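# Flip and swing nail-clipper lever into cutting position

## Task

Large nail clippers sit closed on a black pad on top of a wooden block. Set them up for cutting: flip the lever outward beyond the tips of the jaws, then rotate it 180 degrees around the blue pin so it lies back above the jaws. At the end the yellow nose must touch the upper jaw and the red end must be lifted above the black rivet, lined up with the jaws, and the clippers must still lie on the pad.

## Robot and tools

Robot: two seven-joint arms, left_arm and right_arm, each with a two-finger gripper. The fingers can fold. A part held near the fingertip quarter of the pads is squeezed as commanded. A part held deeper toward the palm may be pulled in, held loosely, or squeezed harder than asked. A fingertip pushed straight into a surface folds easily unless the fingers are fully shut, so contact may barely show.

Frames: the scene frame has its origin at table height, midway between the nominal arm bases, +x out over the table, +z up, with left_arm on the +y side. Actual bases: left_arm at (-0.019, +0.346, +0.021) m, right_arm at (-0.013, -0.330, +0.021) m, both nearly unrotated about z. Hand positions, orientations, targets and offsets for an arm are in that arm's own base frame. Fixed cameras and the table use the scene frame. Gripper axes: fingers point along +z, they close along y. end_effector_position is the point between the pads when closed; fingertips extend about 33 mm past it for gaps up to 40 mm, about 9 mm when wide open.

Row layout (shared by execute_actions and move): one row of 18 numbers covers both arms, even if only one moves. Order: left dx, dy, dz, rx, ry, rz, left position, force_limit, speed, then the same nine for the right. Pose numbers are offsets, not poses: they count from that arm's Hand target at the start of the action (or move), in its base axes; 1.0 equals 0.6 m or 180 degrees, range -1 to 1. rx, ry, rz form one rotation vector, turning about the Hand target's position. A translation longer than 1.0 is scaled down along its direction. Gripper numbers are absolute settings in [-1, 1]: position +1 is 140 mm open, pads meet near -0.8, -1 closes until blocked. force_limit sets grip strength (roughly 14 N at -1, 40 N at 0, 58 N at +1 for a slow close); speed sets finger speed (about 30, 140, 250 mm/s at -1, 0, +1); a fast close grips much harder. Both start at +1. A 0 is a real command, so to leave a gripper alone resend its last three values. Sending all six pose zeros re-requests the current Hand target.

execute_actions(actions, cameras): actions is a list of actions; each action is a list of up to 15 rows, one per 1/30 s step; a short action holds its last row. Every row in an action counts from the same start pose, not from the previous row, but each new action starts from the new Hand target, so a repeated offset moves further. The controller clips each step to within 70 mm and 16 degrees of the measured pose, so a big offset may not be reached in one action. Images come only with an empty actions list or when cameras names them.

move(target, speed, blend, blocking, cameras): target is one 18-number row or a list of up to 15 rows; all offsets count from the Hand targets at the move's start. Paths are straight, do not avoid obstacles, and stop after 10 s. speed is in m/s, 0.002 to 2, default 0.25 (turn rate up to twice that in rad/s, max 2.5). blend, in metres, rounds corners of a list; 0 stops at each target. blocking=false returns after about 0.5 s while the move continues. Gripper values of later targets are applied on arrival there. The result adds a move: line (done, off_target, moving, held, fault; limits=paced means clipped, limits=held means withheld steps). done means within 3 mm and 2 degrees; neither done nor off_target tells you about contact.

wait(seconds 0 to 10) lets time pass. stop brakes a running move. zoom_image(camera, region [x0, y0, x1, y1], at most 504 px per side) magnifies the latest image of cam_high, cam_left_wrist or cam_right_wrist (each 672x504). clear_fault(arm) clears a reported torque or force fault. finished_scene(scene) ends the current scene for good, with scene its number.

Results: end_effector_position (m) and end_effector_quat_wxyz in the base frame, possibly off by a few cm; Hand target (where the next offsets start; the gripper may sit short of it, and only a new command closes that gap); Tool commands; object_status (0 moving, 1 blocked while opening, 2 blocked while closing, meaning something is gripped, 3 reached position or pads met); position_measured in counts (3 open, 75 about 100 mm, 139 about 60 mm, 200 about 20 mm, 230 pads touching); Joint velocities, Joint torques, External joint torques, Flange force along gripper x y z (includes held weight, has error); MOTOR HOT and fault lines.

Avoid: a torque fault from contact torque over the joint limits (35, 35, 32, 30, 12, 12, 12 N m waist to wrist roll), a force fault at 40 N net outside force, joints passing their ranges or moving too fast, and overheating from long stretched holds or pushing into things. Any arm stop costs. Do not let the two grippers or fingers press or clamp each other; the clearance check will not prevent it. Do not slam the clippers or block, let parts fall, or push anything off the table. To end a push, command the Hand target back past the gripper. Grip gently on parts still resting on something, and swing loads slowly.

Each tool is called after "Request:" by a JSON object that holds its "op" and its "data", one argument or row to a line.

## Session

Request:
{"op": "execute_actions", "data": {
  "actions": []
}}

Scene clock: 0.00 s.
left_arm: end_effector_position=(+0.3846, -0.0151, +0.3141) position_measured=3 object_status=3 end_effector_quat_wxyz=(-0.429, +0.199, +0.872, -0.126) | right_arm: end_effector_position=(+0.5908, -0.1410, +0.1774) position_measured=3 object_status=3 end_effector_quat_wxyz=(+0.558, +0.714, -0.392, +0.159)
Joint positions: left_arm=[0.088 0.381 -0.102 -1.455 -0.039 0.91 1.986] | right_arm=[0.262 0.686 -0.027 -1.583 -1.004 1.466 0.015]
Joint velocities: within noise
Joint torques (N m): no reading
External joint torques (N m): no reading
Flange force (N): no reading
Hand target: left_arm +0.3846, -0.0151, +0.3142; -0.429, +0.199, +0.872, -0.126 | right_arm +0.5908, -0.1410, +0.1774; +0.558, +0.714, -0.392, +0.159
Tool commands: left_gripper/position=+1.0 left_gripper/force_limit=+1.0 left_gripper/speed=+1.0 right_gripper/position=+1.0 right_gripper/force_limit=+1.0 right_gripper/speed=+1.0

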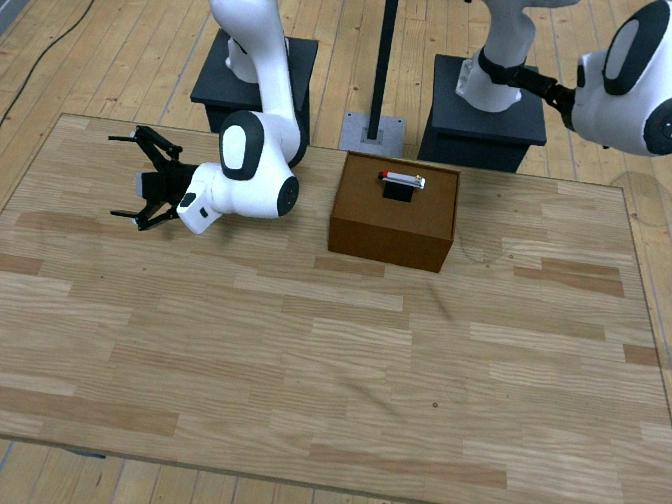

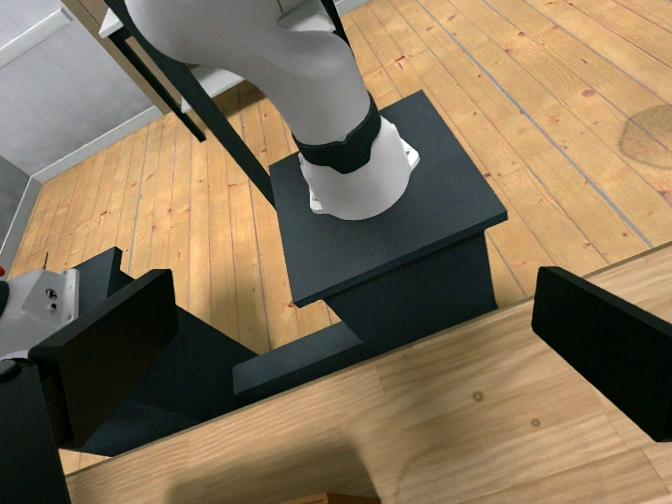

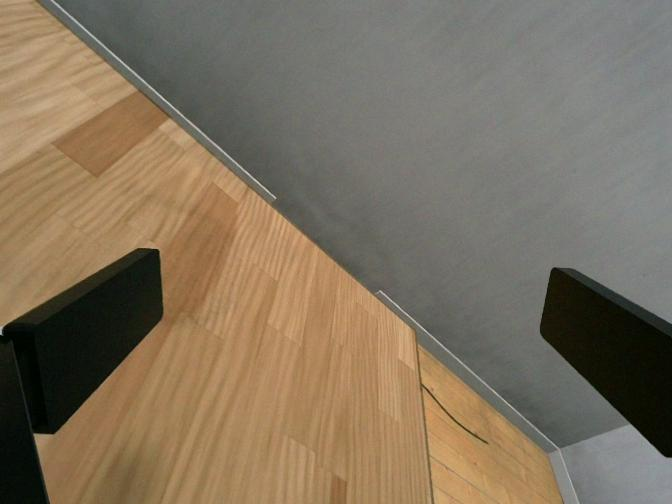

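Request:
{"op": "zoom_image", "data": {
  "camera": "cam_high",
  "region": [360, 155, 450, 215]
}}

Request:
{"op": "zoom_image", "data": {
  "camera": "cam_high",
  "region": [310, 130, 490, 280]
}}

Scaled by 5.600 from the camera's 672x504 image, which has a finer 960x720 frame.

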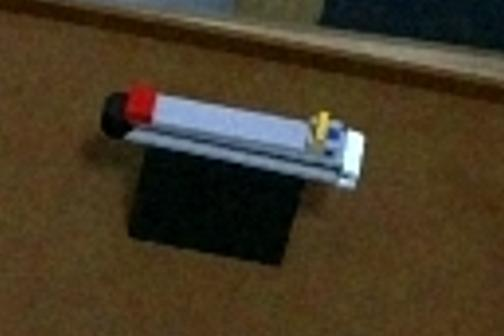

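Scaled by 2.800 from the camera's 672x504 image, which has a finer 960x720 frame.

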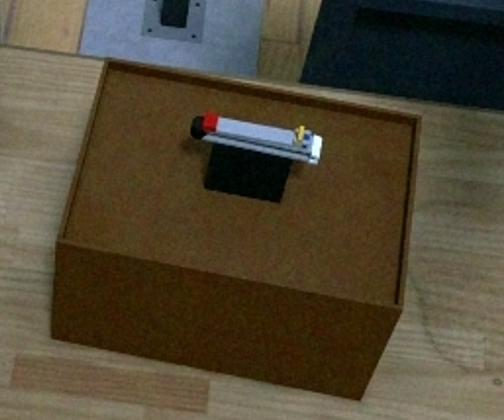

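Request:
{"op": "move", "data": {
  "target": [0.089, -0.4015, 0.01, 0.0838, -0.2855, 0.1324, 1, 1, 1, 0,0,0,0,0,0,1,1,1],
  "speed": 0.25,
  "cameras": ["cam_high","cam_left_wrist"]
}}

Scene clock: 103.47 s.
left_arm: end_effector_position=(+0.4371, -0.2564, +0.3202) position_measured=3 object_status=3 end_effector_quat_wxyz=(-0.002, +0.003, +1.000, +0.000) | right_arm: end_effector_position=(+0.5908, -0.1410, +0.1774) position_measured=3 object_status=3 end_effector_quat_wxyz=(+0.558, +0.714, -0.392, +0.159)
Joint positions: left_arm=[-0.13 -0.185 -0.368 -2.003 -0.07 1.827 1.103] | right_arm=[0.262 0.686 -0.027 -1.583 -1.004 1.466 0.015]
Joint velocities: left_arm=[0 0.001 0.001 0.001 -0.001 -0.001 -0.006] | right_arm=[within noise]
Joint torques (N m): left_arm=[-0.43 -24.1 1.8 24.46 1.07 2.71 -0.16] | right_arm=[0.29 -49.65 -2.16 21.41 -1.38 -0.98 0.04]
External joint torques (N m): left_arm=[-0.68 -0.08 -0.44 -0.17 0.31 0.24 -0.16] | right_arm=[0.08 -1.28 -0.61 0.76 0.13 -0.13 -0.05]
Flange force (N): left_arm=[0.7 -1.0 1.1] | right_arm=[1.5 1.2 -0.8]
Hand target: left_arm +0.4380, -0.2560, +0.3202; +0.000, +0.000, +1.000, +0.000 | right_arm +0.5908, -0.1410, +0.1774; +0.558, +0.714, -0.392, +0.159
Off the commanded pose: left_arm 0.001 m, 0 deg | right_arm 0.000 m, 0 deg.
move: done
camera_calibration:
cam_left_wrist: T_world_to_cam=[[0.0174759, 0.999847, -0.000762789, 0.26236], [0.972999, -0.016831, 0.230196, -0.479986], [0.230148, -0.00476507, -0.973144, 0.355416], [0, 0, 0, 1]] pos_world=[0.380643, -0.268705, 0.456562]
Images, in order (width x height): cam_high 672x504, cam_left_wrist 672x504.

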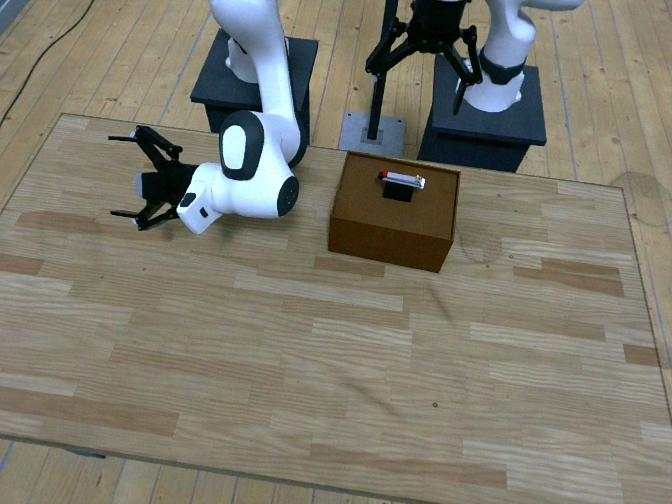

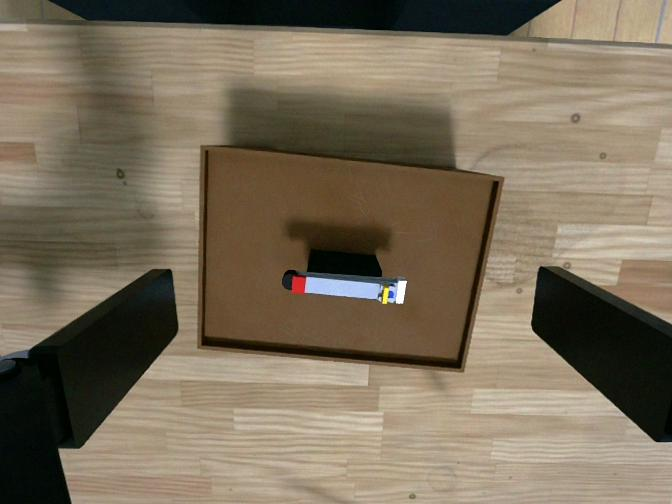

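Request:
{"op": "zoom_image", "data": {
  "camera": "cam_left_wrist",
  "region": [260, 200, 430, 330]
}}

Request:
{"op": "zoom_image", "data": {
  "camera": "cam_high",
  "region": [365, 160, 435, 210]
}}

Scaled by 2.965 from the camera's 672x504 image, which has a finer 960x720 frame.

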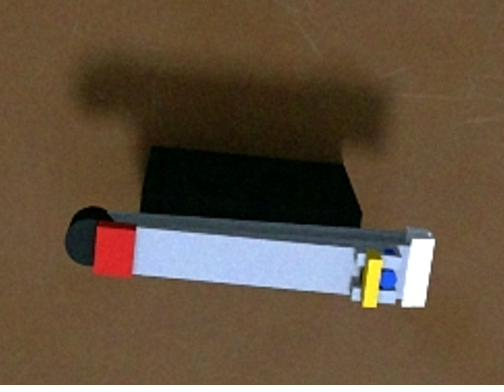

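Scaled by 7.200 from the camera's 672x504 image, which has a finer 960x720 frame.

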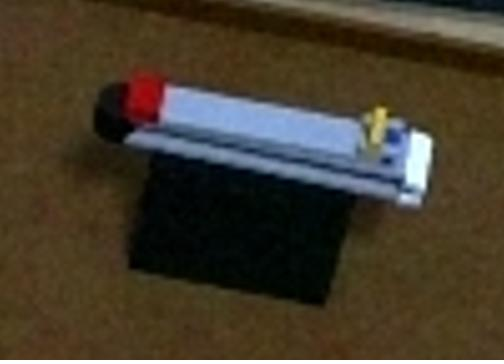

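Request:
{"op": "move", "data": {
  "target": [0.0767, 0.0167, -0.117, 0, 0, 0, 1, 1, 1, 0,0,0,0,0,0,1,1,1],
  "speed": 0.2,
  "cameras": ["cam_left_wrist"]
}}

Request:
{"op": "zoom_image", "data": {
  "camera": "cam_left_wrist",
  "region": [220, 150, 450, 330]
}}

Scene clock: 162.50 s.
left_arm: end_effector_position=(+0.4821, -0.2455, +0.2492) position_measured=3 object_status=3 end_effector_quat_wxyz=(-0.003, -0.003, +1.000, +0.001) | right_arm: end_effector_position=(+0.5908, -0.1410, +0.1774) position_measured=3 object_status=3 end_effector_quat_wxyz=(+0.558, +0.714, -0.392, +0.159)
Joint positions: left_arm=[-0.107 -0.039 -0.359 -2.033 -0.016 1.992 1.105] | right_arm=[0.262 0.686 -0.027 -1.583 -1.004 1.466 0.015]
Joint velocities: left_arm=[0.001 0 -0.001 -0.001 0 0.004 0.002] | right_arm=[within noise]
Joint torques (N m): left_arm=[-0.86 -28.96 0.64 24.9 1.02 2.7 0.23] | right_arm=[0.3 -49.6 -2.11 21.41 -1.38 -0.97 0.04]
External joint torques (N m): left_arm=[-0.95 0.18 0.14 0.42 0.3 0.24 0.23] | right_arm=[0.03 -1.42 -0.61 0.88 0.11 -0.12 -0.05]
Flange force (N): left_arm=[-1.8 -1.2 0.0] | right_arm=[1.8 1.2 -0.9]
Hand target: left_arm +0.4840, -0.2460, +0.2500; +0.000, +0.000, +1.000, +0.000 | right_arm +0.5908, -0.1410, +0.1774; +0.558, +0.714, -0.392, +0.159
Off the commanded pose: left_arm 0.002 m, 0 deg | right_arm 0.000 m, 0 deg.
move: done
camera_calibration:
cam_left_wrist: T_world_to_cam=[[0.0047213, 0.999988, 0.00119344, 0.256349], [0.973517, -0.0048691, 0.228562, -0.504121], [0.228565, 0.0000827252, -0.973529, 0.278101], [0, 0, 0, 1]] pos_world=[0.425996, -0.258823, 0.385656]
Images, in order (width x height): cam_left_wrist 672x504.

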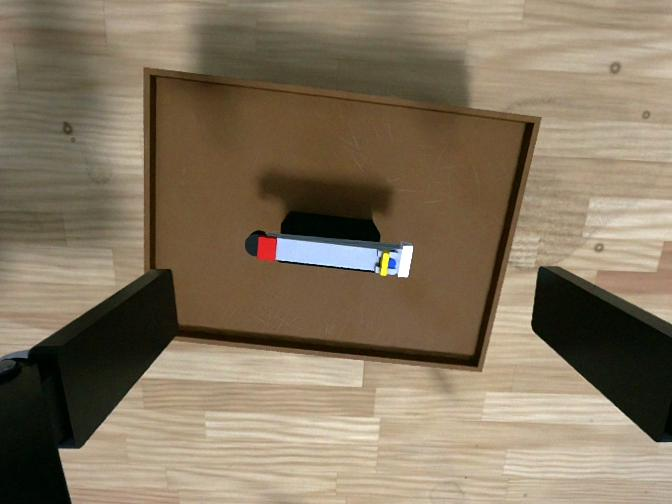

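Scaled by 2.191 from the camera's 672x504 image, which has a finer 960x720 frame.

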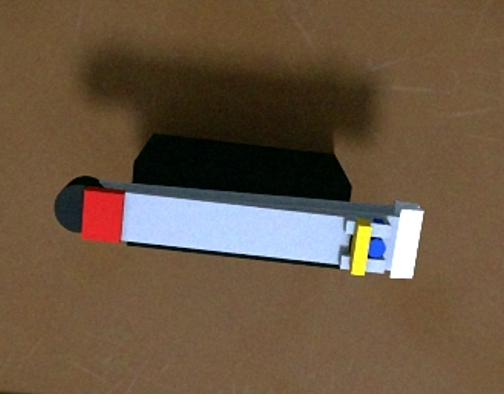

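Request:
{"op": "move", "data": {
  "target": [-0.0627, 0.0303, -0.0217, -0.0484, -0.1904, -0.1535, 1, 1, 1, 0,0,0,0,0,0,1,1,1],
  "speed": 0.2,
  "cameras": ["cam_left_wrist"]
}}

Request:
{"op": "zoom_image", "data": {
  "camera": "cam_left_wrist",
  "region": [220, 150, 450, 330]
}}

Scene clock: 331.37 s.
left_arm: end_effector_position=(+0.4464, -0.2277, +0.2369) position_measured=3 object_status=3 end_effector_quat_wxyz=(+0.290, +0.231, +0.926, -0.075) | right_arm: end_effector_position=(+0.5908, -0.1410, +0.1774) position_measured=3 object_status=3 end_effector_quat_wxyz=(+0.558, +0.714, -0.392, +0.159)
Joint positions: left_arm=[-0.466 -0.541 -0.011 -2.853 -0.076 2.92 1.651] | right_arm=[0.262 0.686 -0.027 -1.583 -1.004 1.466 0.015]
Joint velocities: left_arm=[0 -0.001 0 0.001 0.001 0.001 0.006] | right_arm=[within noise]
Joint torques (N m): left_arm=[-1.46 -12.49 0.33 23.04 1.01 3.67 0.21] | right_arm=[0.31 -49.64 -2.17 21.42 -1.38 -0.98 0.02]
External joint torques (N m): left_arm=[-1.56 -0.51 0.58 -0.14 0.32 0.24 0.23] | right_arm=[0.01 -1.33 -0.68 0.78 0.13 -0.14 -0.06]
Flange force (N): left_arm=[2.0 2.8 -0.7] | right_arm=[1.7 1.3 -0.8]
Hand target: left_arm +0.4464, -0.2278, +0.2369; +0.292, +0.235, +0.924, -0.074 | right_arm +0.5908, -0.1410, +0.1774; +0.558, +0.714, -0.392, +0.159
Off the commanded pose: left_arm 0.000 m, 1 deg | right_arm 0.000 m, 0 deg.
move: done
camera_calibration:
cam_left_wrist: T_world_to_cam=[[0.478805, 0.87792, 0.00160394, -0.000819755], [0.582407, -0.319002, 0.747689, -0.486362], [0.656923, -0.357063, -0.664047, -0.0716421], [0, 0, 0, 1]] pos_world=[0.330717, -0.180012, 0.316076]
Images, in order (width x height): cam_left_wrist 672x504.

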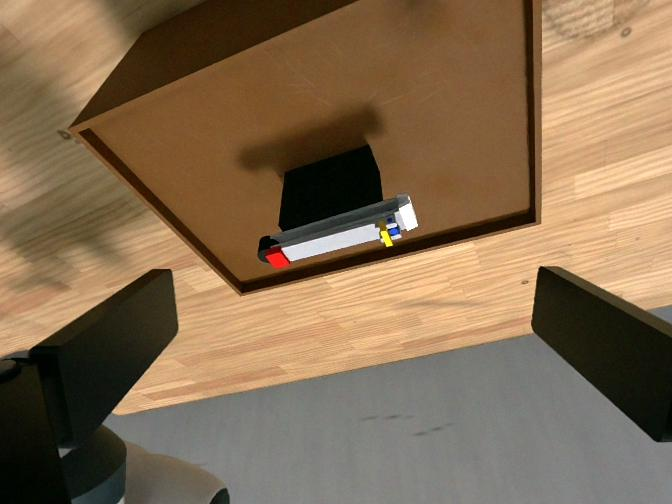

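Scaled by 2.191 from the camera's 672x504 image, which has a finer 960x720 frame.

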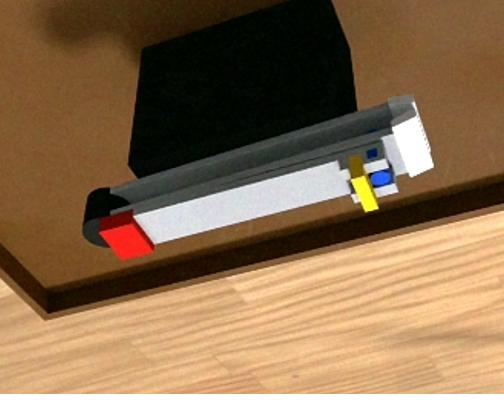

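Request:
{"op": "zoom_image", "data": {
  "camera": "cam_left_wrist",
  "region": [360, 180, 430, 260]
}}

Request:
{"op": "zoom_image", "data": {
  "camera": "cam_left_wrist",
  "region": [245, 215, 325, 285]
}}

Scaled by 6.300 from the camera's 672x504 image, which has a finer 960x720 frame.

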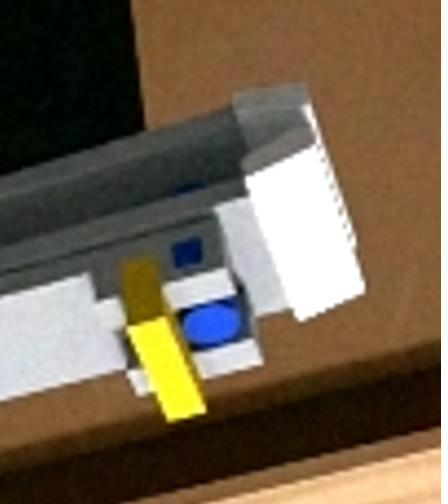

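Scaled by 6.300 from the camera's 672x504 image, which has a finer 960x720 frame.

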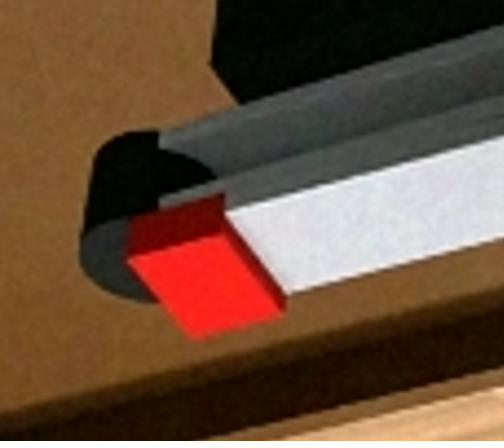

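Request:
{"op": "move", "data": {
  "target": [-0.044, 0.3466, 0.2717, 0, 0, 0, 1, 1, 1, -0.2798, 0.4915, 0.4043, 0.1943, -0.4, -0.4867, 1, 1, 1],
  "speed": 0.3,
  "cameras": ["cam_high","cam_right_wrist"]
}}

Scene clock: 380.73 s.
left_arm: end_effector_position=(+0.4204, -0.0204, +0.3990) position_measured=3 object_status=3 end_effector_quat_wxyz=(+0.291, +0.232, +0.925, -0.075) | right_arm: end_effector_position=(+0.4229, +0.1529, +0.4192) position_measured=3 object_status=3 end_effector_quat_wxyz=(-0.002, -0.177, +0.984, -0.001)
Joint positions: left_arm=[-0.385 -1.023 0.402 -2.63 0.124 2.218 1.95] | right_arm=[0.319 -0.323 0.024 -1.902 0.006 1.576 1.557]
Joint velocities: left_arm=[within noise] | right_arm=[-0.001 0 0 0 -0.001 0.001 0.006]
Joint torques (N m): left_arm=[-1.44 0.73 -8.37 24.33 1 3.2 0.22] | right_arm=[-0.3 -21.36 -0.01 24.54 1.3 2.8 0.21]
External joint torques (N m): left_arm=[-1.34 -1.06 0.58 0.58 0.27 -0.14 0.23] | right_arm=[-0.47 -1.36 0.3 0.74 0.48 0.36 0.21]
Flange force (N): left_arm=[0.4 1.2 -2.0] | right_arm=[1.9 0.7 -0.6]
Hand target: left_arm +0.4200, -0.0198, +0.4000; +0.292, +0.235, +0.924, -0.074 | right_arm +0.4229, +0.1539, +0.4200; +0.000, -0.173, +0.985, +0.000
Off the commanded pose: left_arm 0.001 m, 0 deg | right_arm 0.001 m, 0 deg.
move: done
camera_calibration:
cam_right_wrist: T_world_to_cam=[[-0.397353, 0.917658, 0.00385397, 0.0295054], [0.886138, 0.382606, 0.26148, -0.526172], [0.238475, 0.107315, -0.965201, 0.427247], [0, 0, 0, 1]] pos_world=[0.376098, 0.128391, 0.549849]
Images, in order (width x height): cam_high 672x504, cam_right_wrist 672x504.

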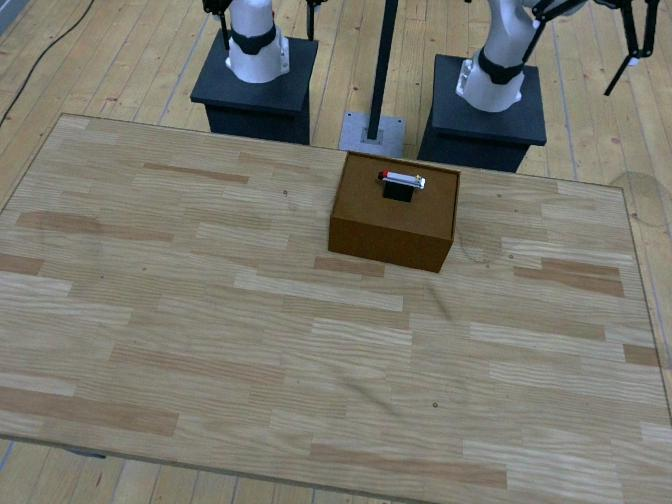

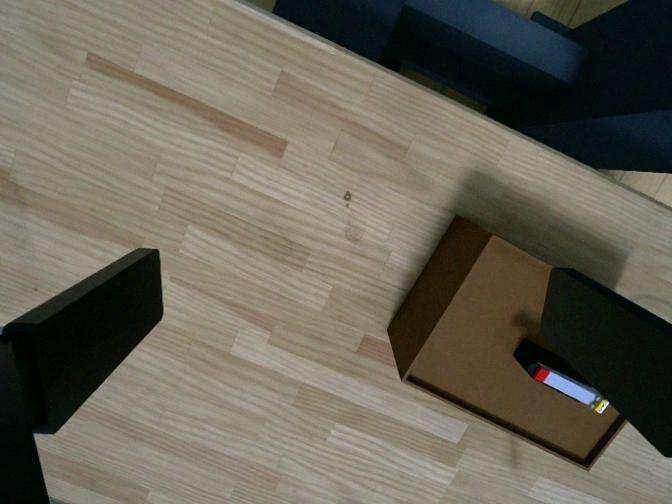

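Request:
{"op": "move", "data": {
  "target": [0, 0, 0, 0, 0, 0, 1, 1, 1, -0.014, 0.4035, -0.3392, 0.1169, -0.2823, 0.0257, 1, 1, 1],
  "speed": 0.2,
  "cameras": ["cam_high","cam_right_wrist"]
}}

Request:
{"op": "zoom_image", "data": {
  "camera": "cam_right_wrist",
  "region": [220, 150, 450, 330]
}}

Scene clock: 418.43 s.
left_arm: end_effector_position=(+0.4204, -0.0204, +0.3989) position_measured=3 object_status=3 end_effector_quat_wxyz=(+0.291, +0.232, +0.925, -0.075) | right_arm: end_effector_position=(+0.4140, +0.3953, +0.2152) position_measured=3 object_status=3 end_effector_quat_wxyz=(+0.449, -0.195, +0.866, +0.098)
Joint positions: left_arm=[-0.385 -1.023 0.402 -2.63 0.124 2.218 1.951] | right_arm=[-0.385 -0.516 1.378 -2.841 0.22 3.526 2.07]
Joint velocities: left_arm=[within noise] | right_arm=[0 0 0.001 -0.002 0.004 0.002 0.001]
Joint torques (N m): left_arm=[-1.29 0.78 -8.49 24.34 0.91 3.23 0.17] | right_arm=[-0.5 3.95 -11.22 16.95 2.05 3.69 0.13]
External joint torques (N m): left_arm=[-1.27 -0.89 0.42 0.44 0.18 -0.13 0.18] | right_arm=[-0.43 0.01 0.09 1.43 0.39 0.48 0.16]
Flange force (N): left_arm=[0.2 0.7 -1.6] | right_arm=[0.3 2.4 8.1]
Hand target: left_arm +0.4200, -0.0198, +0.4000; +0.292, +0.235, +0.924, -0.074 | right_arm +0.4145, +0.3960, +0.2165; +0.451, -0.192, +0.866, +0.100
Off the commanded pose: left_arm 0.001 m, 0 deg | right_arm 0.002 m, 1 deg.
move: done
camera_calibration:
cam_right_wrist: T_world_to_cam=[[-0.456858, 0.888329, -0.0464009, -0.148638], [0.283237, 0.194717, 0.939075, -0.37971], [0.843242, 0.415882, -0.340565, -0.300407], [0, 0, 0, 1]] pos_world=[0.292958, 0.330909, 0.247371]
Images, in order (width x height): cam_high 672x504, cam_right_wrist 672x504.

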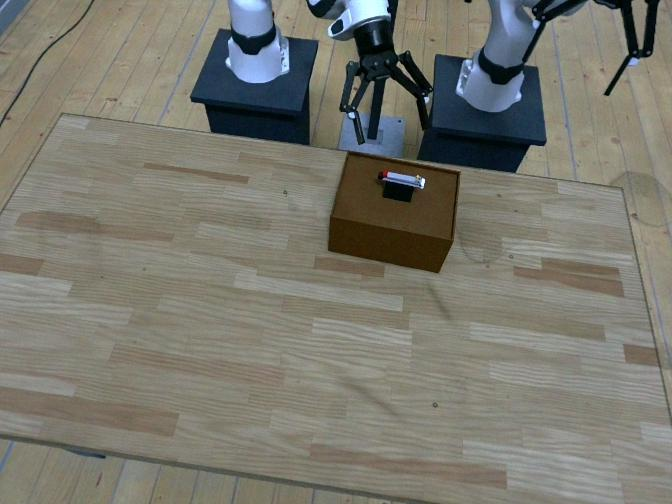

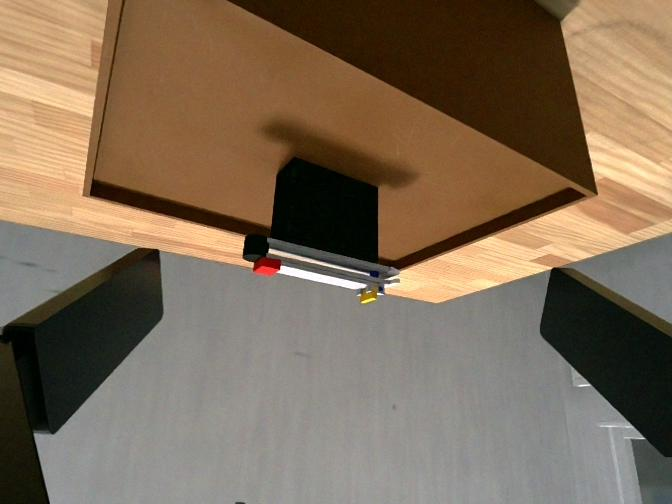

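Scaled by 2.191 from the camera's 672x504 image, which has a finer 960x720 frame.

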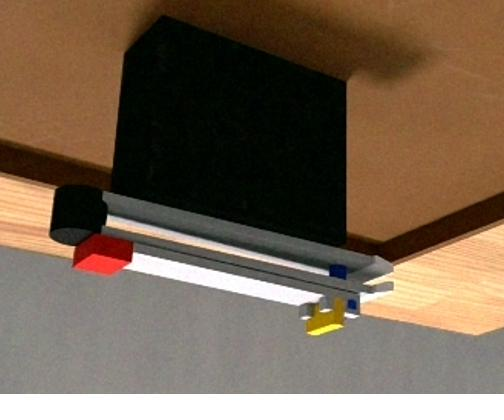

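Request:
{"op": "zoom_image", "data": {
  "camera": "cam_right_wrist",
  "region": [330, 250, 420, 315]
}}

Request:
{"op": "zoom_image", "data": {
  "camera": "cam_right_wrist",
  "region": [230, 220, 320, 285]
}}

Request:
{"op": "zoom_image", "data": {
  "camera": "cam_right_wrist",
  "region": [230, 220, 410, 320]
}}

Scaled by 5.600 from the camera's 672x504 image, which has a finer 960x720 frame.

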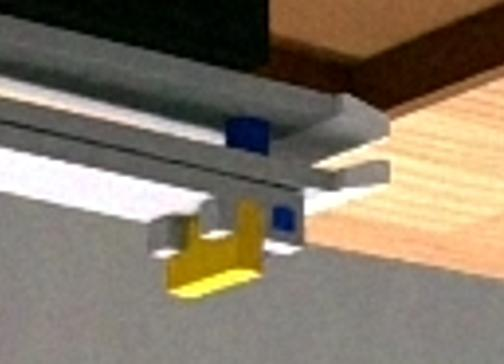

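Scaled by 5.600 from the camera's 672x504 image, which has a finer 960x720 frame.

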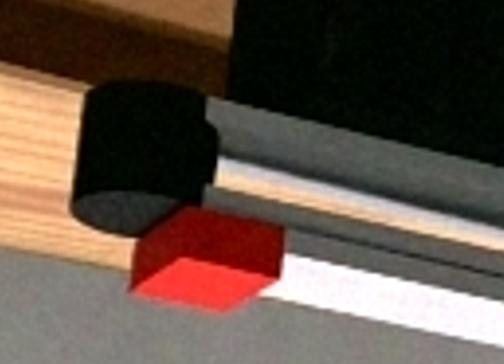

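Scaled by 2.800 from the camera's 672x504 image, which has a finer 960x720 frame.

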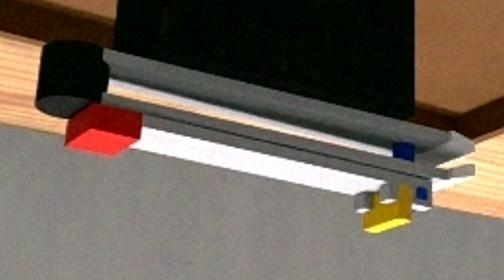

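Request:
{"op": "move", "data": {
  "target": [
    [0, 0, 0, 0, 0, 0, 1, 1, 1, 0, -0.0833, 0.0833, 0, 0, 0, 1, 1, 1],
    [0, 0, 0, 0, 0, 0, 1, 1, 1, 0.1008, -0.1783, 0.0817, -0.024, 0.0166, 0.3352, 1, 1, 1]
  ],
  "speed": 0.2,
  "blend": 0.03,
  "cameras": ["cam_right_wrist"]
}}

Request:
{"op": "zoom_image", "data": {
  "camera": "cam_right_wrist",
  "region": [220, 150, 450, 330]
}}

Scene clock: 822.23 s.
left_arm: end_effector_position=(+0.4204, -0.0204, +0.3989) position_measured=3 object_status=3 end_effector_quat_wxyz=(+0.291, +0.232, +0.925, -0.075) | right_arm: end_effector_position=(+0.4757, +0.2891, +0.2658) position_measured=3 object_status=3 end_effector_quat_wxyz=(-0.313, +0.616, -0.665, -0.284)
Joint positions: left_arm=[-0.385 -1.023 0.402 -2.63 0.124 2.218 1.951] | right_arm=[0.71 0.413 -0.796 -1.946 -1.876 4.436 2.523]
Joint velocities: left_arm=[within noise] | right_arm=[0.001 0 0.001 0.001 0 0.002 0.006]
Joint torques (N m): left_arm=[-1.33 0.77 -8.49 24.29 0.91 3.21 0.16] | right_arm=[0.27 -32.02 -7.92 18.47 1.29 3.2 0.18]
External joint torques (N m): left_arm=[-1.3 -0.98 0.41 0.42 0.18 -0.15 0.18] | right_arm=[0.08 -0.14 -0.99 1.18 -0.26 0.54 0.2]
Flange force (N): left_arm=[0.5 0.6 -1.8] | right_arm=[-2.8 -5.1 -2.7]
Hand target: left_arm +0.4200, -0.0198, +0.4000; +0.292, +0.235, +0.924, -0.074 | right_arm +0.4750, +0.2890, +0.2655; -0.311, +0.614, -0.667, -0.286
Off the commanded pose: left_arm 0.001 m, 0 deg | right_arm 0.001 m, 0 deg.
move: done
camera_calibration:
cam_right_wrist: T_world_to_cam=[[-0.998181, 0.0408073, -0.0443729, 0.478167], [-0.0232394, 0.418696, 0.907829, -0.334689], [0.0556248, 0.907209, -0.416987, -0.0380535], [0, 0, 0, 1]] pos_world=[0.471636, 0.155143, 0.30919]
Images, in order (width x height): cam_right_wrist 672x504.

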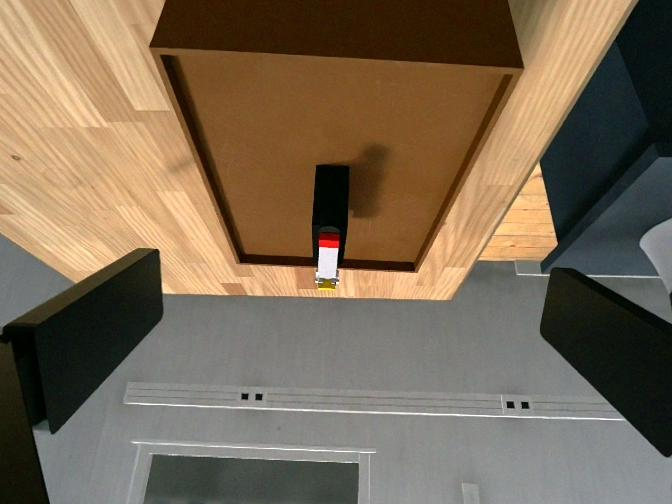

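Scaled by 2.191 from the camera's 672x504 image, which has a finer 960x720 frame.

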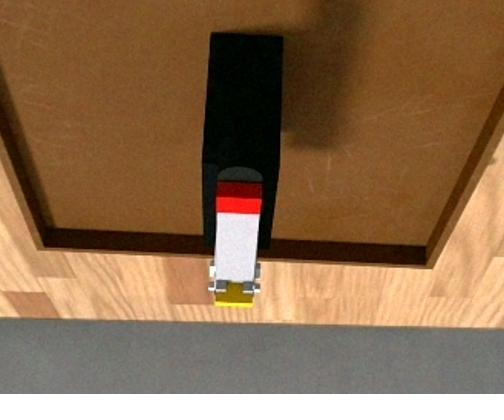

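Request:
{"op": "move", "data": {
  "target": [
    [0, 0, 0, 0, 0, 0, 1, 1, 1, -0.1083, 0.0683, 0.0575, 0.024, -0.0166, -0.3352, 1, 1, 1],
    [0, 0, 0, 0, 0, 0, 1, 1, 1, -0.0868, -0.2252, 0.2575, -0.2326, 0.1772, -0.3388, 1, 1, 1],
    [0, 0, 0, 0, 0, 0, 1, 1, 1, -0.0417, -0.1483, 0.2575, -0.2770, 0.0223, 0, 1, 1, 1]
  ],
  "speed": 0.3,
  "blend": [0.0, 0.0, 0.0]
}}

Scene clock: 878.50 s.
left_arm: end_effector_position=(+0.4204, -0.0204, +0.3989) position_measured=3 object_status=3 end_effector_quat_wxyz=(+0.291, +0.232, +0.925, -0.075) | right_arm: end_effector_position=(+0.4493, +0.2011, +0.4201) position_measured=3 object_status=3 end_effector_quat_wxyz=(+0.000, -0.675, +0.738, +0.000)
Joint positions: left_arm=[-0.385 -1.023 0.402 -2.63 0.124 2.218 1.951] | right_arm=[1.99 -0.705 -1.062 -1.732 -0.615 1.381 1.007]
Joint velocities: left_arm=[within noise] | right_arm=[0 0 -0.001 -0.002 -0.001 -0.001 -0.005]
Joint torques (N m): left_arm=[-1.33 0.76 -8.46 24.23 0.92 3.21 0.23] | right_arm=[0.75 11.03 18 19.66 0.4 2.21 -0.23]
External joint torques (N m): left_arm=[-1.27 -1.04 0.5 0.37 0.19 -0.15 0.25] | right_arm=[0.55 0.04 0.1 1.61 -0.34 -0.27 -0.23]
Flange force (N): left_arm=[0.9 0.7 -1.8] | right_arm=[-3.1 -6.0 -6.2]
Hand target: left_arm +0.4200, -0.0198, +0.4000; +0.292, +0.235, +0.924, -0.074 | right_arm +0.4499, +0.2000, +0.4200; +0.000, -0.678, +0.735, -0.001
Off the commanded pose: left_arm 0.001 m, 0 deg | right_arm 0.001 m, 0 deg.
move: done; limits=paced

Request:
{"op": "move", "data": {
  "target": [0, 0, 0, 0, 0, 0, 1, 1, 1, 0.0417, 0.1483, -0.1, 0.2770, -0.0223, 0, 1, 1, 1],
  "speed": 0.25
}}

Scene clock: 891.63 s.
left_arm: end_effector_position=(+0.4204, -0.0204, +0.3989) position_measured=3 object_status=3 end_effector_quat_wxyz=(+0.291, +0.232, +0.925, -0.075) | right_arm: end_effector_position=(+0.4748, +0.2882, +0.3601) position_measured=3 object_status=3 end_effector_quat_wxyz=(-0.309, +0.614, -0.668, -0.286)
Joint positions: left_arm=[-0.385 -1.023 0.402 -2.63 0.124 2.218 1.951] | right_arm=[1.834 -1.462 -1.181 -2.292 -0.824 2.137 1.051]
Joint velocities: left_arm=[within noise] | right_arm=[0.001 0.001 -0.001 0 -0.001 0.004 0]
Joint torques (N m): left_arm=[-1.37 0.77 -8.47 24.21 0.9 3.22 0.23] | right_arm=[0.82 20.9 27.9 7.62 0.72 3.67 -0.11]
External joint torques (N m): left_arm=[-1.3 -1.1 0.44 0.46 0.17 -0.12 0.24] | right_arm=[0.53 0.43 0.82 0.44 -0.26 0.4 -0.09]
Flange force (N): left_arm=[0.7 0.6 -1.9] | right_arm=[-2.9 -1.6 0.4]
Hand target: left_arm +0.4200, -0.0198, +0.4000; +0.292, +0.235, +0.924, -0.074 | right_arm +0.4750, +0.2890, +0.3600; -0.311, +0.614, -0.667, -0.286
Off the commanded pose: left_arm 0.001 m, 0 deg | right_arm 0.001 m, 0 deg.
move: done

Request:
{"op": "move", "data": {
  "target": [
    [0, 0, 0, 0, 0, 0, 1, 1, 1, -0.0417, -0.1483, 0.1, -0.2770, 0.0223, 0, 1, 1, 1],
    [0, 0, 0, 0, 0, 0, 1, 1, 1, -0.0868, -0.2252, 0.1, -0.2326, 0.1772, -0.3388, 1, 1, 1],
    [0, 0, 0, 0, 0, 0, 1, 1, 1, -0.1083, 0.0683, -0.1, 0.024, -0.0166, -0.3352, 1, 1, 1],
    [0, 0, 0, 0, 0, 0, 1, 1, 1, 0, 0, -0.1575, 0, 0, 0, 1, 1, 1]
  ],
  "speed": 0.35
}}

Scene clock: 932.07 s.
left_arm: end_effector_position=(+0.4204, -0.0204, +0.3989) position_measured=3 object_status=3 end_effector_quat_wxyz=(+0.291, +0.232, +0.925, -0.075) | right_arm: end_effector_position=(+0.4759, +0.2890, +0.2659) position_measured=3 object_status=3 end_effector_quat_wxyz=(+0.311, -0.611, +0.670, +0.286)
Joint positions: left_arm=[-0.385 -1.023 0.402 -2.63 0.124 2.218 1.951] | right_arm=[0.434 0.341 -0.468 -1.932 -1.983 4.336 2.591]
Joint velocities: left_arm=[within noise] | right_arm=[0.001 -0.001 0.001 0.001 0 0.003 -0.006]
Joint torques (N m): left_arm=[-1.29 0.8 -8.44 24.28 0.92 3.21 0.19] | right_arm=[-0.1 -35.15 -3.55 19.1 1.39 3.07 -0.36]
External joint torques (N m): left_arm=[-1.23 -0.89 0.48 0.4 0.19 -0.15 0.21] | right_arm=[-0.33 -0.38 -0.38 1.22 -0.36 0.5 -0.34]
Flange force (N): left_arm=[0.4 0.9 -1.6] | right_arm=[-1.0 -4.7 -2.3]
Hand target: left_arm +0.4200, -0.0198, +0.4000; +0.292, +0.235, +0.924, -0.074 | right_arm +0.4750, +0.2890, +0.2655; +0.311, -0.614, +0.667, +0.286
Off the commanded pose: left_arm 0.001 m, 0 deg | right_arm 0.001 m, 1 deg.
move: done; limits=paced

Request:
{"op": "move", "data": {
  "target": [
    [0, 0, 0, 0, 0, 0, 1, 1, 1, -0.1008, 0.095, 0.0017, 0.024, -0.0166, -0.3352, 1, 1, 1],
    [0, 0, 0, 0, 0, 0, 1, 1, 1, -0.1008, 0.1783, -0.0817, 0.024, -0.0166, -0.3352, 1, 1, 1],
    [0, 0, 0, 0, 0, 0, 1, 1, 1, -0.0868, -0.2252, 0.2575, -0.2326, 0.1772, -0.3388, 1, 1, 1]
  ],
  "speed": [0.2, 0.2, 0.3]
}}

Scene clock: 960.93 s.
left_arm: end_effector_position=(+0.4204, -0.0204, +0.3989) position_measured=3 object_status=3 end_effector_quat_wxyz=(+0.291, +0.232, +0.925, -0.075) | right_arm: end_effector_position=(+0.4226, +0.1549, +0.4197) position_measured=3 object_status=3 end_effector_quat_wxyz=(+0.000, -0.170, +0.985, +0.001)
Joint positions: left_arm=[-0.385 -1.023 0.402 -2.63 0.124 2.218 1.951] | right_arm=[1.259 -0.457 -0.692 -1.893 -0.285 1.534 1.838]
Joint velocities: left_arm=[within noise] | right_arm=[0.001 0 0.001 0.001 0 -0.002 -0.007]
Joint torques (N m): left_arm=[-1.27 0.79 -8.53 24.27 0.91 3.21 0.22] | right_arm=[0.66 -8.33 8.51 24.12 0.51 2.18 -0.25]
External joint torques (N m): left_arm=[-1.28 -1.03 0.29 0.47 0.18 -0.13 0.23] | right_arm=[0.62 -0.01 -0.16 1.54 -0.33 -0.27 -0.25]
Flange force (N): left_arm=[0.5 0.4 -2.0] | right_arm=[-5.0 -0.5 -5.6]
Hand target: left_arm +0.4200, -0.0198, +0.4000; +0.292, +0.235, +0.924, -0.074 | right_arm +0.4229, +0.1539, +0.4200; +0.000, -0.174, +0.985, +0.000
Off the commanded pose: left_arm 0.001 m, 0 deg | right_arm 0.001 m, 0 deg.
move: done; limits=paced

Request:
{"op": "move", "data": {
  "target": [
    [0, 0, 0, 0, 0, 0, 1, 1, 1, -0.0215, 0.2935, -0.2, 0.1169, -0.2823, 0.0257, 1, 1, 1],
    [0, 0, 0, 0, 0, 0, 1, 1, 1, 0.0868, 0.2252, -0.2575, 0.2326, -0.1772, 0.3388, 1, 1, 1],
    [0, 0, 0, 0, 0, 0, 1, 1, 1, -0.014, 0.3202, -0.2558, 0.1169, -0.2823, 0.0257, 1, 1, 1],
    [0, 0, 0, 0, 0, 0, 1, 1, 1, -0.014, 0.4035, -0.3392, 0.1169, -0.2823, 0.0257, 1, 1, 1],
    [0, 0, 0, 0, 0, 0, 1, 1, 1, 0, 0, 0, 0, 0, 0, 1, 1, 1]
  ],
  "speed": 0.35,
  "blend": [0.02, 0.0, 0.02, 0.02, 0.0]
}}

Scene clock: 987.13 s.
left_arm: end_effector_position=(+0.4204, -0.0204, +0.3989) position_measured=3 object_status=3 end_effector_quat_wxyz=(+0.291, +0.232, +0.925, -0.075) | right_arm: end_effector_position=(+0.4226, +0.1550, +0.4195) position_measured=3 object_status=3 end_effector_quat_wxyz=(+0.000, -0.170, +0.985, +0.000)
Joint positions: left_arm=[-0.385 -1.023 0.402 -2.63 0.124 2.218 1.951] | right_arm=[1.388 -0.508 -0.769 -1.889 -0.346 1.512 1.893]
Joint velocities: left_arm=[within noise] | right_arm=[0.001 0.002 0 0 0 -0.001 -0.005]
Joint torques (N m): left_arm=[-1.34 0.77 -8.51 24.21 0.92 3.2 0.23] | right_arm=[0.68 -5.22 10.37 23.52 0.53 2.18 -0.27]
External joint torques (N m): left_arm=[-1.32 -0.9 0.39 0.31 0.19 -0.16 0.25] | right_arm=[0.56 -0.44 -0.18 1.53 -0.32 -0.27 -0.27]
Flange force (N): left_arm=[0.5 0.6 -1.5] | right_arm=[-3.9 -0.9 -5.2]
Hand target: left_arm +0.4200, -0.0198, +0.4000; +0.292, +0.235, +0.924, -0.074 | right_arm +0.4229, +0.1539, +0.4200; +0.000, -0.174, +0.985, +0.000
Off the commanded pose: left_arm 0.001 m, 0 deg | right_arm 0.001 m, 0 deg.
move: done; limits=paced

Request:
{"op": "move", "data": {
  "target": [
    [0, 0, 0, 0, 0, 0, 1, 1, 1, 0.4618, -0.2565, -0.25, 0, 0, -0.1111, 1, 1, 1],
    [0, 0, 0, 0, 0, 0, 1, 1, 1, 0.4285, 0.0768, -0.2, 0.33, 0.0582, -0.1008, 1, 1, 1],
    [0, 0, 0, 0, 0, 0, 1, 1, 1, -0.005, 0.16, 0, 0.33, 0.0582, -0.1008, 1, 1, 1],
    [0, 0, 0, 0, 0, 0, 1, 1, 1, 0, 0, 0, 0, 0, 0, 1, 1, 1]
  ],
  "speed": 0.4,
  "blend": [0.02, 0.02, 0.02, 0.0]
}}

Scene clock: 1021.43 s.
left_arm: end_effector_position=(+0.4204, -0.0204, +0.3989) position_measured=3 object_status=3 end_effector_quat_wxyz=(+0.291, +0.232, +0.925, -0.075) | right_arm: end_effector_position=(+0.4229, +0.1544, +0.4202) position_measured=3 object_status=3 end_effector_quat_wxyz=(+0.001, -0.177, +0.984, +0.001)
Joint positions: left_arm=[-0.385 -1.023 0.402 -2.63 0.124 2.218 1.951] | right_arm=[0.507 -0.329 -0.129 -1.904 -0.039 1.579 1.601]
Joint velocities: left_arm=[within noise] | right_arm=[0 0.001 0 0 -0.001 -0.002 0.006]
Joint torques (N m): left_arm=[-1.3 0.78 -8.48 24.31 0.92 3.23 0.17] | right_arm=[-0.33 -19.78 1.54 25.33 0.51 2.21 0.2]
External joint torques (N m): left_arm=[-1.21 -0.98 0.5 0.48 0.19 -0.13 0.19] | right_arm=[-0.48 -0.28 0.32 1.59 -0.33 -0.24 0.2]
Flange force (N): left_arm=[0.5 0.9 -1.8] | right_arm=[-3.4 0.3 -5.4]
Hand target: left_arm +0.4200, -0.0198, +0.4000; +0.292, +0.235, +0.924, -0.074 | right_arm +0.4229, +0.1539, +0.4200; +0.000, -0.174, +0.985, +0.000
Off the commanded pose: left_arm 0.001 m, 0 deg | right_arm 0.001 m, 0 deg.
move: done; limits=paced

Request:
{"op": "move", "data": {
  "target": [
    [0, 0, 0, 0, 0, 0, 1, 1, 1, 0.0452, 0.0768, 0, 0, 0, 0.3633, 1, 1, 1],
    [0, 0, 0, 0, 0, 0, 1, 1, 1, 0.0868, 0.2252, -0.1575, 0.2326, -0.1772, 0.3388, 1, 1, 1]
  ],
  "speed": 0.3,
  "blend": [0.02, 0.0]
}}

Scene clock: 1034.17 s.
left_arm: end_effector_position=(+0.4204, -0.0204, +0.3989) position_measured=3 object_status=3 end_effector_quat_wxyz=(+0.291, +0.232, +0.925, -0.075) | right_arm: end_effector_position=(+0.4744, +0.2895, +0.3251) position_measured=3 object_status=3 end_effector_quat_wxyz=(+0.308, -0.612, +0.669, +0.288)
Joint positions: left_arm=[-0.385 -1.023 0.402 -2.63 0.124 2.218 1.951] | right_arm=[1.126 -0.411 -0.845 -2.362 0.697 2.297 -0.056]
Joint velocities: left_arm=[within noise] | right_arm=[0 0 0.001 -0.001 0.001 0 -0.006]
Joint torques (N m): left_arm=[-1.25 0.76 -8.49 24.25 0.93 3.23 0.19] | right_arm=[0.72 -10.61 8.41 24.58 0.26 1.94 -0.32]
External joint torques (N m): left_arm=[-1.19 -1 0.46 0.34 0.2 -0.14 0.2] | right_arm=[0.58 -0.57 -0.37 0.82 -0.19 0.41 -0.3]
Flange force (N): left_arm=[0.9 0.6 -1.7] | right_arm=[0.0 -2.6 0.8]
Hand target: left_arm +0.4200, -0.0198, +0.4000; +0.292, +0.235, +0.924, -0.074 | right_arm +0.4750, +0.2890, +0.3255; +0.311, -0.614, +0.667, +0.286
Off the commanded pose: left_arm 0.001 m, 0 deg | right_arm 0.001 m, 1 deg.
move: done

Request:
{"op": "move", "data": {
  "target": [
    [0.05, 0.0663, 0, -0.1063, 0.2026, 0.6016, -0.3, -1, 0, 0, 0, 0, 0, 0, 0, -0.3, -1, 0],
    [0.116, -0.182, -0.3567, -0.331, 0.6319, 0.3769, -0.3, -1, 0, 0, 0, 0, 0, 0, 0, -0.3, -1, 0]
  ],
  "speed": [0.4, 0.25],
  "blend": [0.02, 0.0],
  "cameras": ["cam_left_wrist", "cam_right_wrist", "cam_high"]
}}

Scene clock: 1097.70 s.
left_arm: end_effector_position=(+0.4895, -0.1290, +0.1851) position_measured=167 object_status=3 end_effector_quat_wxyz=(-0.479, -0.514, +0.569, -0.427) | right_arm: end_effector_position=(+0.4744, +0.2895, +0.3251) position_measured=167 object_status=3 end_effector_quat_wxyz=(-0.309, +0.613, -0.668, -0.288)
Joint positions: left_arm=[0.805 0.516 -0.491 -2.071 -0.945 1.621 0.926] | right_arm=[1.126 -0.411 -0.845 -2.362 0.697 2.297 -0.058]
Joint velocities: left_arm=[-0.001 0.001 -0.001 0 0 -0.001 0.005] | right_arm=[within noise]
Joint torques (N m): left_arm=[-0.58 -35.54 -8.17 17.29 -1.47 -1.61 0.21] | right_arm=[0.24 -10.3 8.78 24.59 0.51 1.86 -0.33]
External joint torques (N m): left_arm=[-0.71 0.44 -0.53 0.75 -0.14 -0.03 0.18] | right_arm=[0.14 -0.24 0.06 0.81 0.04 0.33 -0.3]
Flange force (N): left_arm=[-1.5 -3.8 -0.1] | right_arm=[-0.5 -2.0 0.7]
Hand target: left_arm +0.4896, -0.1290, +0.1859; -0.479, -0.511, +0.570, -0.429 | right_arm +0.4750, +0.2890, +0.3255; -0.311, +0.614, -0.667, -0.286
Off the commanded pose: left_arm 0.001 m, 0 deg | right_arm 0.001 m, 0 deg.
move: done; blend cut to 0 m at target 1
camera_calibration:
cam_left_wrist: T_world_to_cam=[[-0.994126, 0.108173, -0.00356934, 0.514631], [0.046601, 0.398038, -0.916185, 0.221467], [-0.0976861, -0.910969, -0.400741, 0.150157], [0, 0, 0, 1]] pos_world=[0.515955, -0.00703265, 0.264915]
cam_right_wrist: T_world_to_cam=[[-0.99849, 0.0454647, -0.0308247, 0.473916], [-0.0089463, 0.419076, 0.907907, -0.39566], [0.0541956, 0.906812, -0.418036, -0.0124504], [0, 0, 0, 1]] pos_world=[0.470336, 0.155555, 0.368626]

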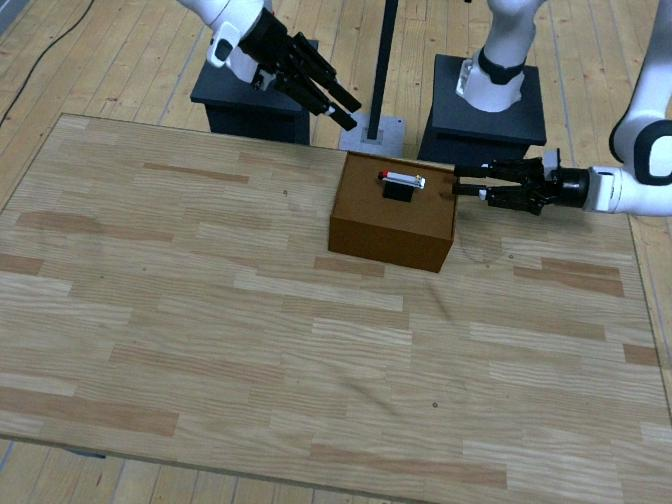

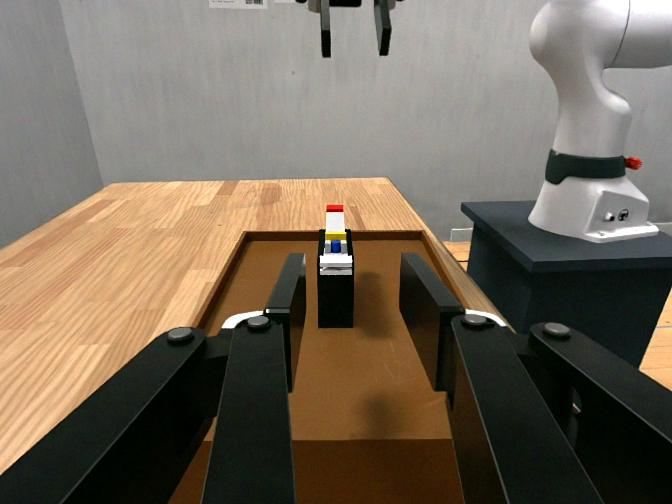

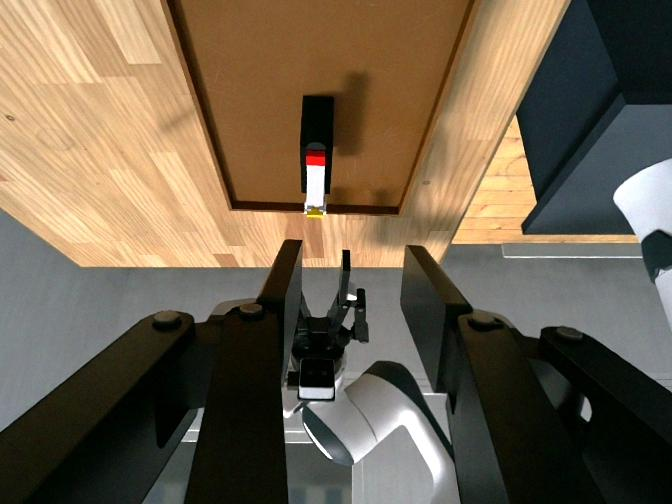

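Request:
{"op": "zoom_image", "data": {
  "camera": "cam_left_wrist",
  "region": [240, 190, 450, 350]
}}

Request:
{"op": "zoom_image", "data": {
  "camera": "cam_left_wrist",
  "region": [300, 195, 375, 295]
}}

Scaled by 2.400 from the camera's 672x504 image, which has a finer 960x720 frame.

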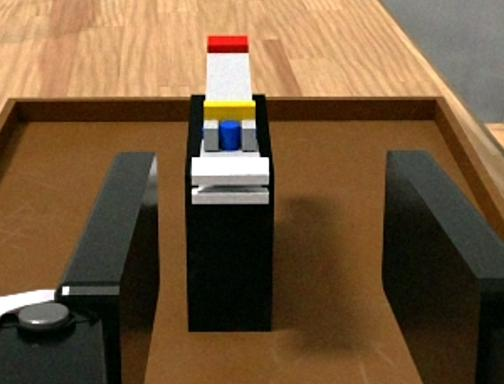

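Scaled by 5.040 from the camera's 672x504 image, which has a finer 960x720 frame.

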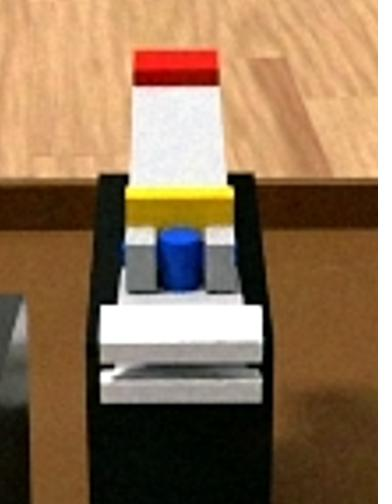

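Request:
{"op": "move", "data": {
  "target": [0.006, -0.0542, -0.0353, 0, 0, 0, -0.3, -1, 0, 0, 0, 0, 0, 0, 0, -0.3, -1, 0],
  "speed": 0.1,
  "cameras": ["cam_left_wrist"]
}}

Request:
{"op": "zoom_image", "data": {
  "camera": "cam_left_wrist",
  "region": [240, 190, 450, 350]
}}

Scene clock: 1166.07 s.
left_arm: end_effector_position=(+0.4925, -0.1612, +0.1658) position_measured=167 object_status=3 end_effector_quat_wxyz=(-0.481, -0.512, +0.569, -0.427) | right_arm: end_effector_position=(+0.4744, +0.2895, +0.3251) position_measured=167 object_status=3 end_effector_quat_wxyz=(-0.309, +0.613, -0.668, -0.288)
Joint positions: left_arm=[0.758 0.555 -0.508 -2.085 -0.975 1.69 0.95] | right_arm=[1.126 -0.411 -0.845 -2.362 0.697 2.297 -0.058]
Joint velocities: left_arm=[0.001 0 -0.001 0.001 0 0.004 0.005] | right_arm=[within noise]
Joint torques (N m): left_arm=[-0.93 -35.72 -8.55 16.21 -1.74 -1.42 0.23] | right_arm=[0.25 -10.31 8.77 24.62 0.51 1.86 -0.28]
External joint torques (N m): left_arm=[-1 0.49 -0.1 0.32 -0.51 0.23 0.2] | right_arm=[-0.02 -0.28 -0.11 0.94 0.03 0.36 -0.26]
Flange force (N): left_arm=[-1.7 -2.8 1.6] | right_arm=[-0.5 -2.3 0.4]
Hand target: left_arm +0.4932, -0.1616, +0.1648; -0.479, -0.511, +0.570, -0.429 | right_arm +0.4750, +0.2890, +0.3255; -0.311, +0.614, -0.667, -0.286
Off the commanded pose: left_arm 0.001 m, 0 deg | right_arm 0.001 m, 0 deg.
move: done
camera_calibration:
cam_left_wrist: T_world_to_cam=[[-0.993669, 0.112214, -0.00542371, 0.521777], [0.0495604, 0.394516, -0.917551, 0.214667], [-0.100822, -0.912011, -0.39758, 0.114248], [0, 0, 0, 1]] pos_world=[0.519353, -0.0390445, 0.245221]
Images, in order (width x height): cam_left_wrist 672x504.

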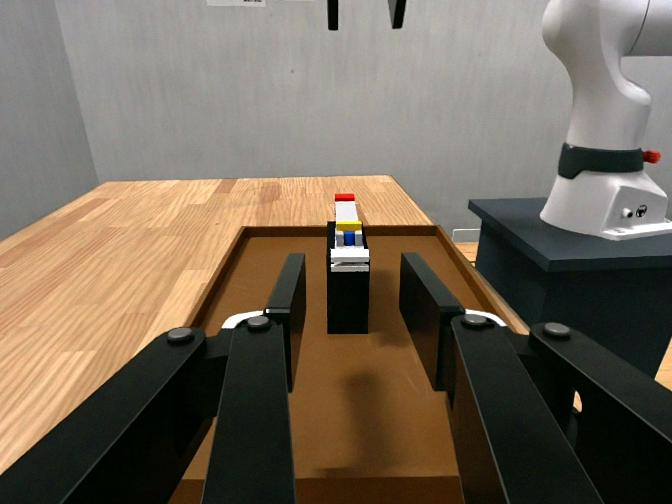

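Scaled by 2.400 from the camera's 672x504 image, which has a finer 960x720 frame.

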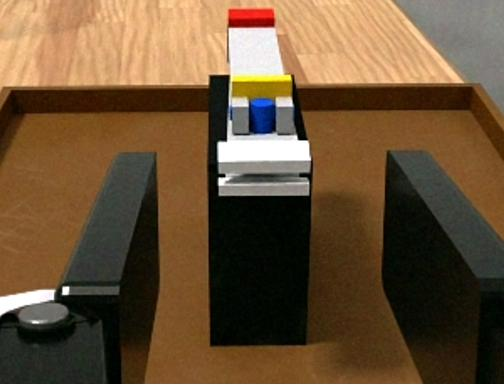

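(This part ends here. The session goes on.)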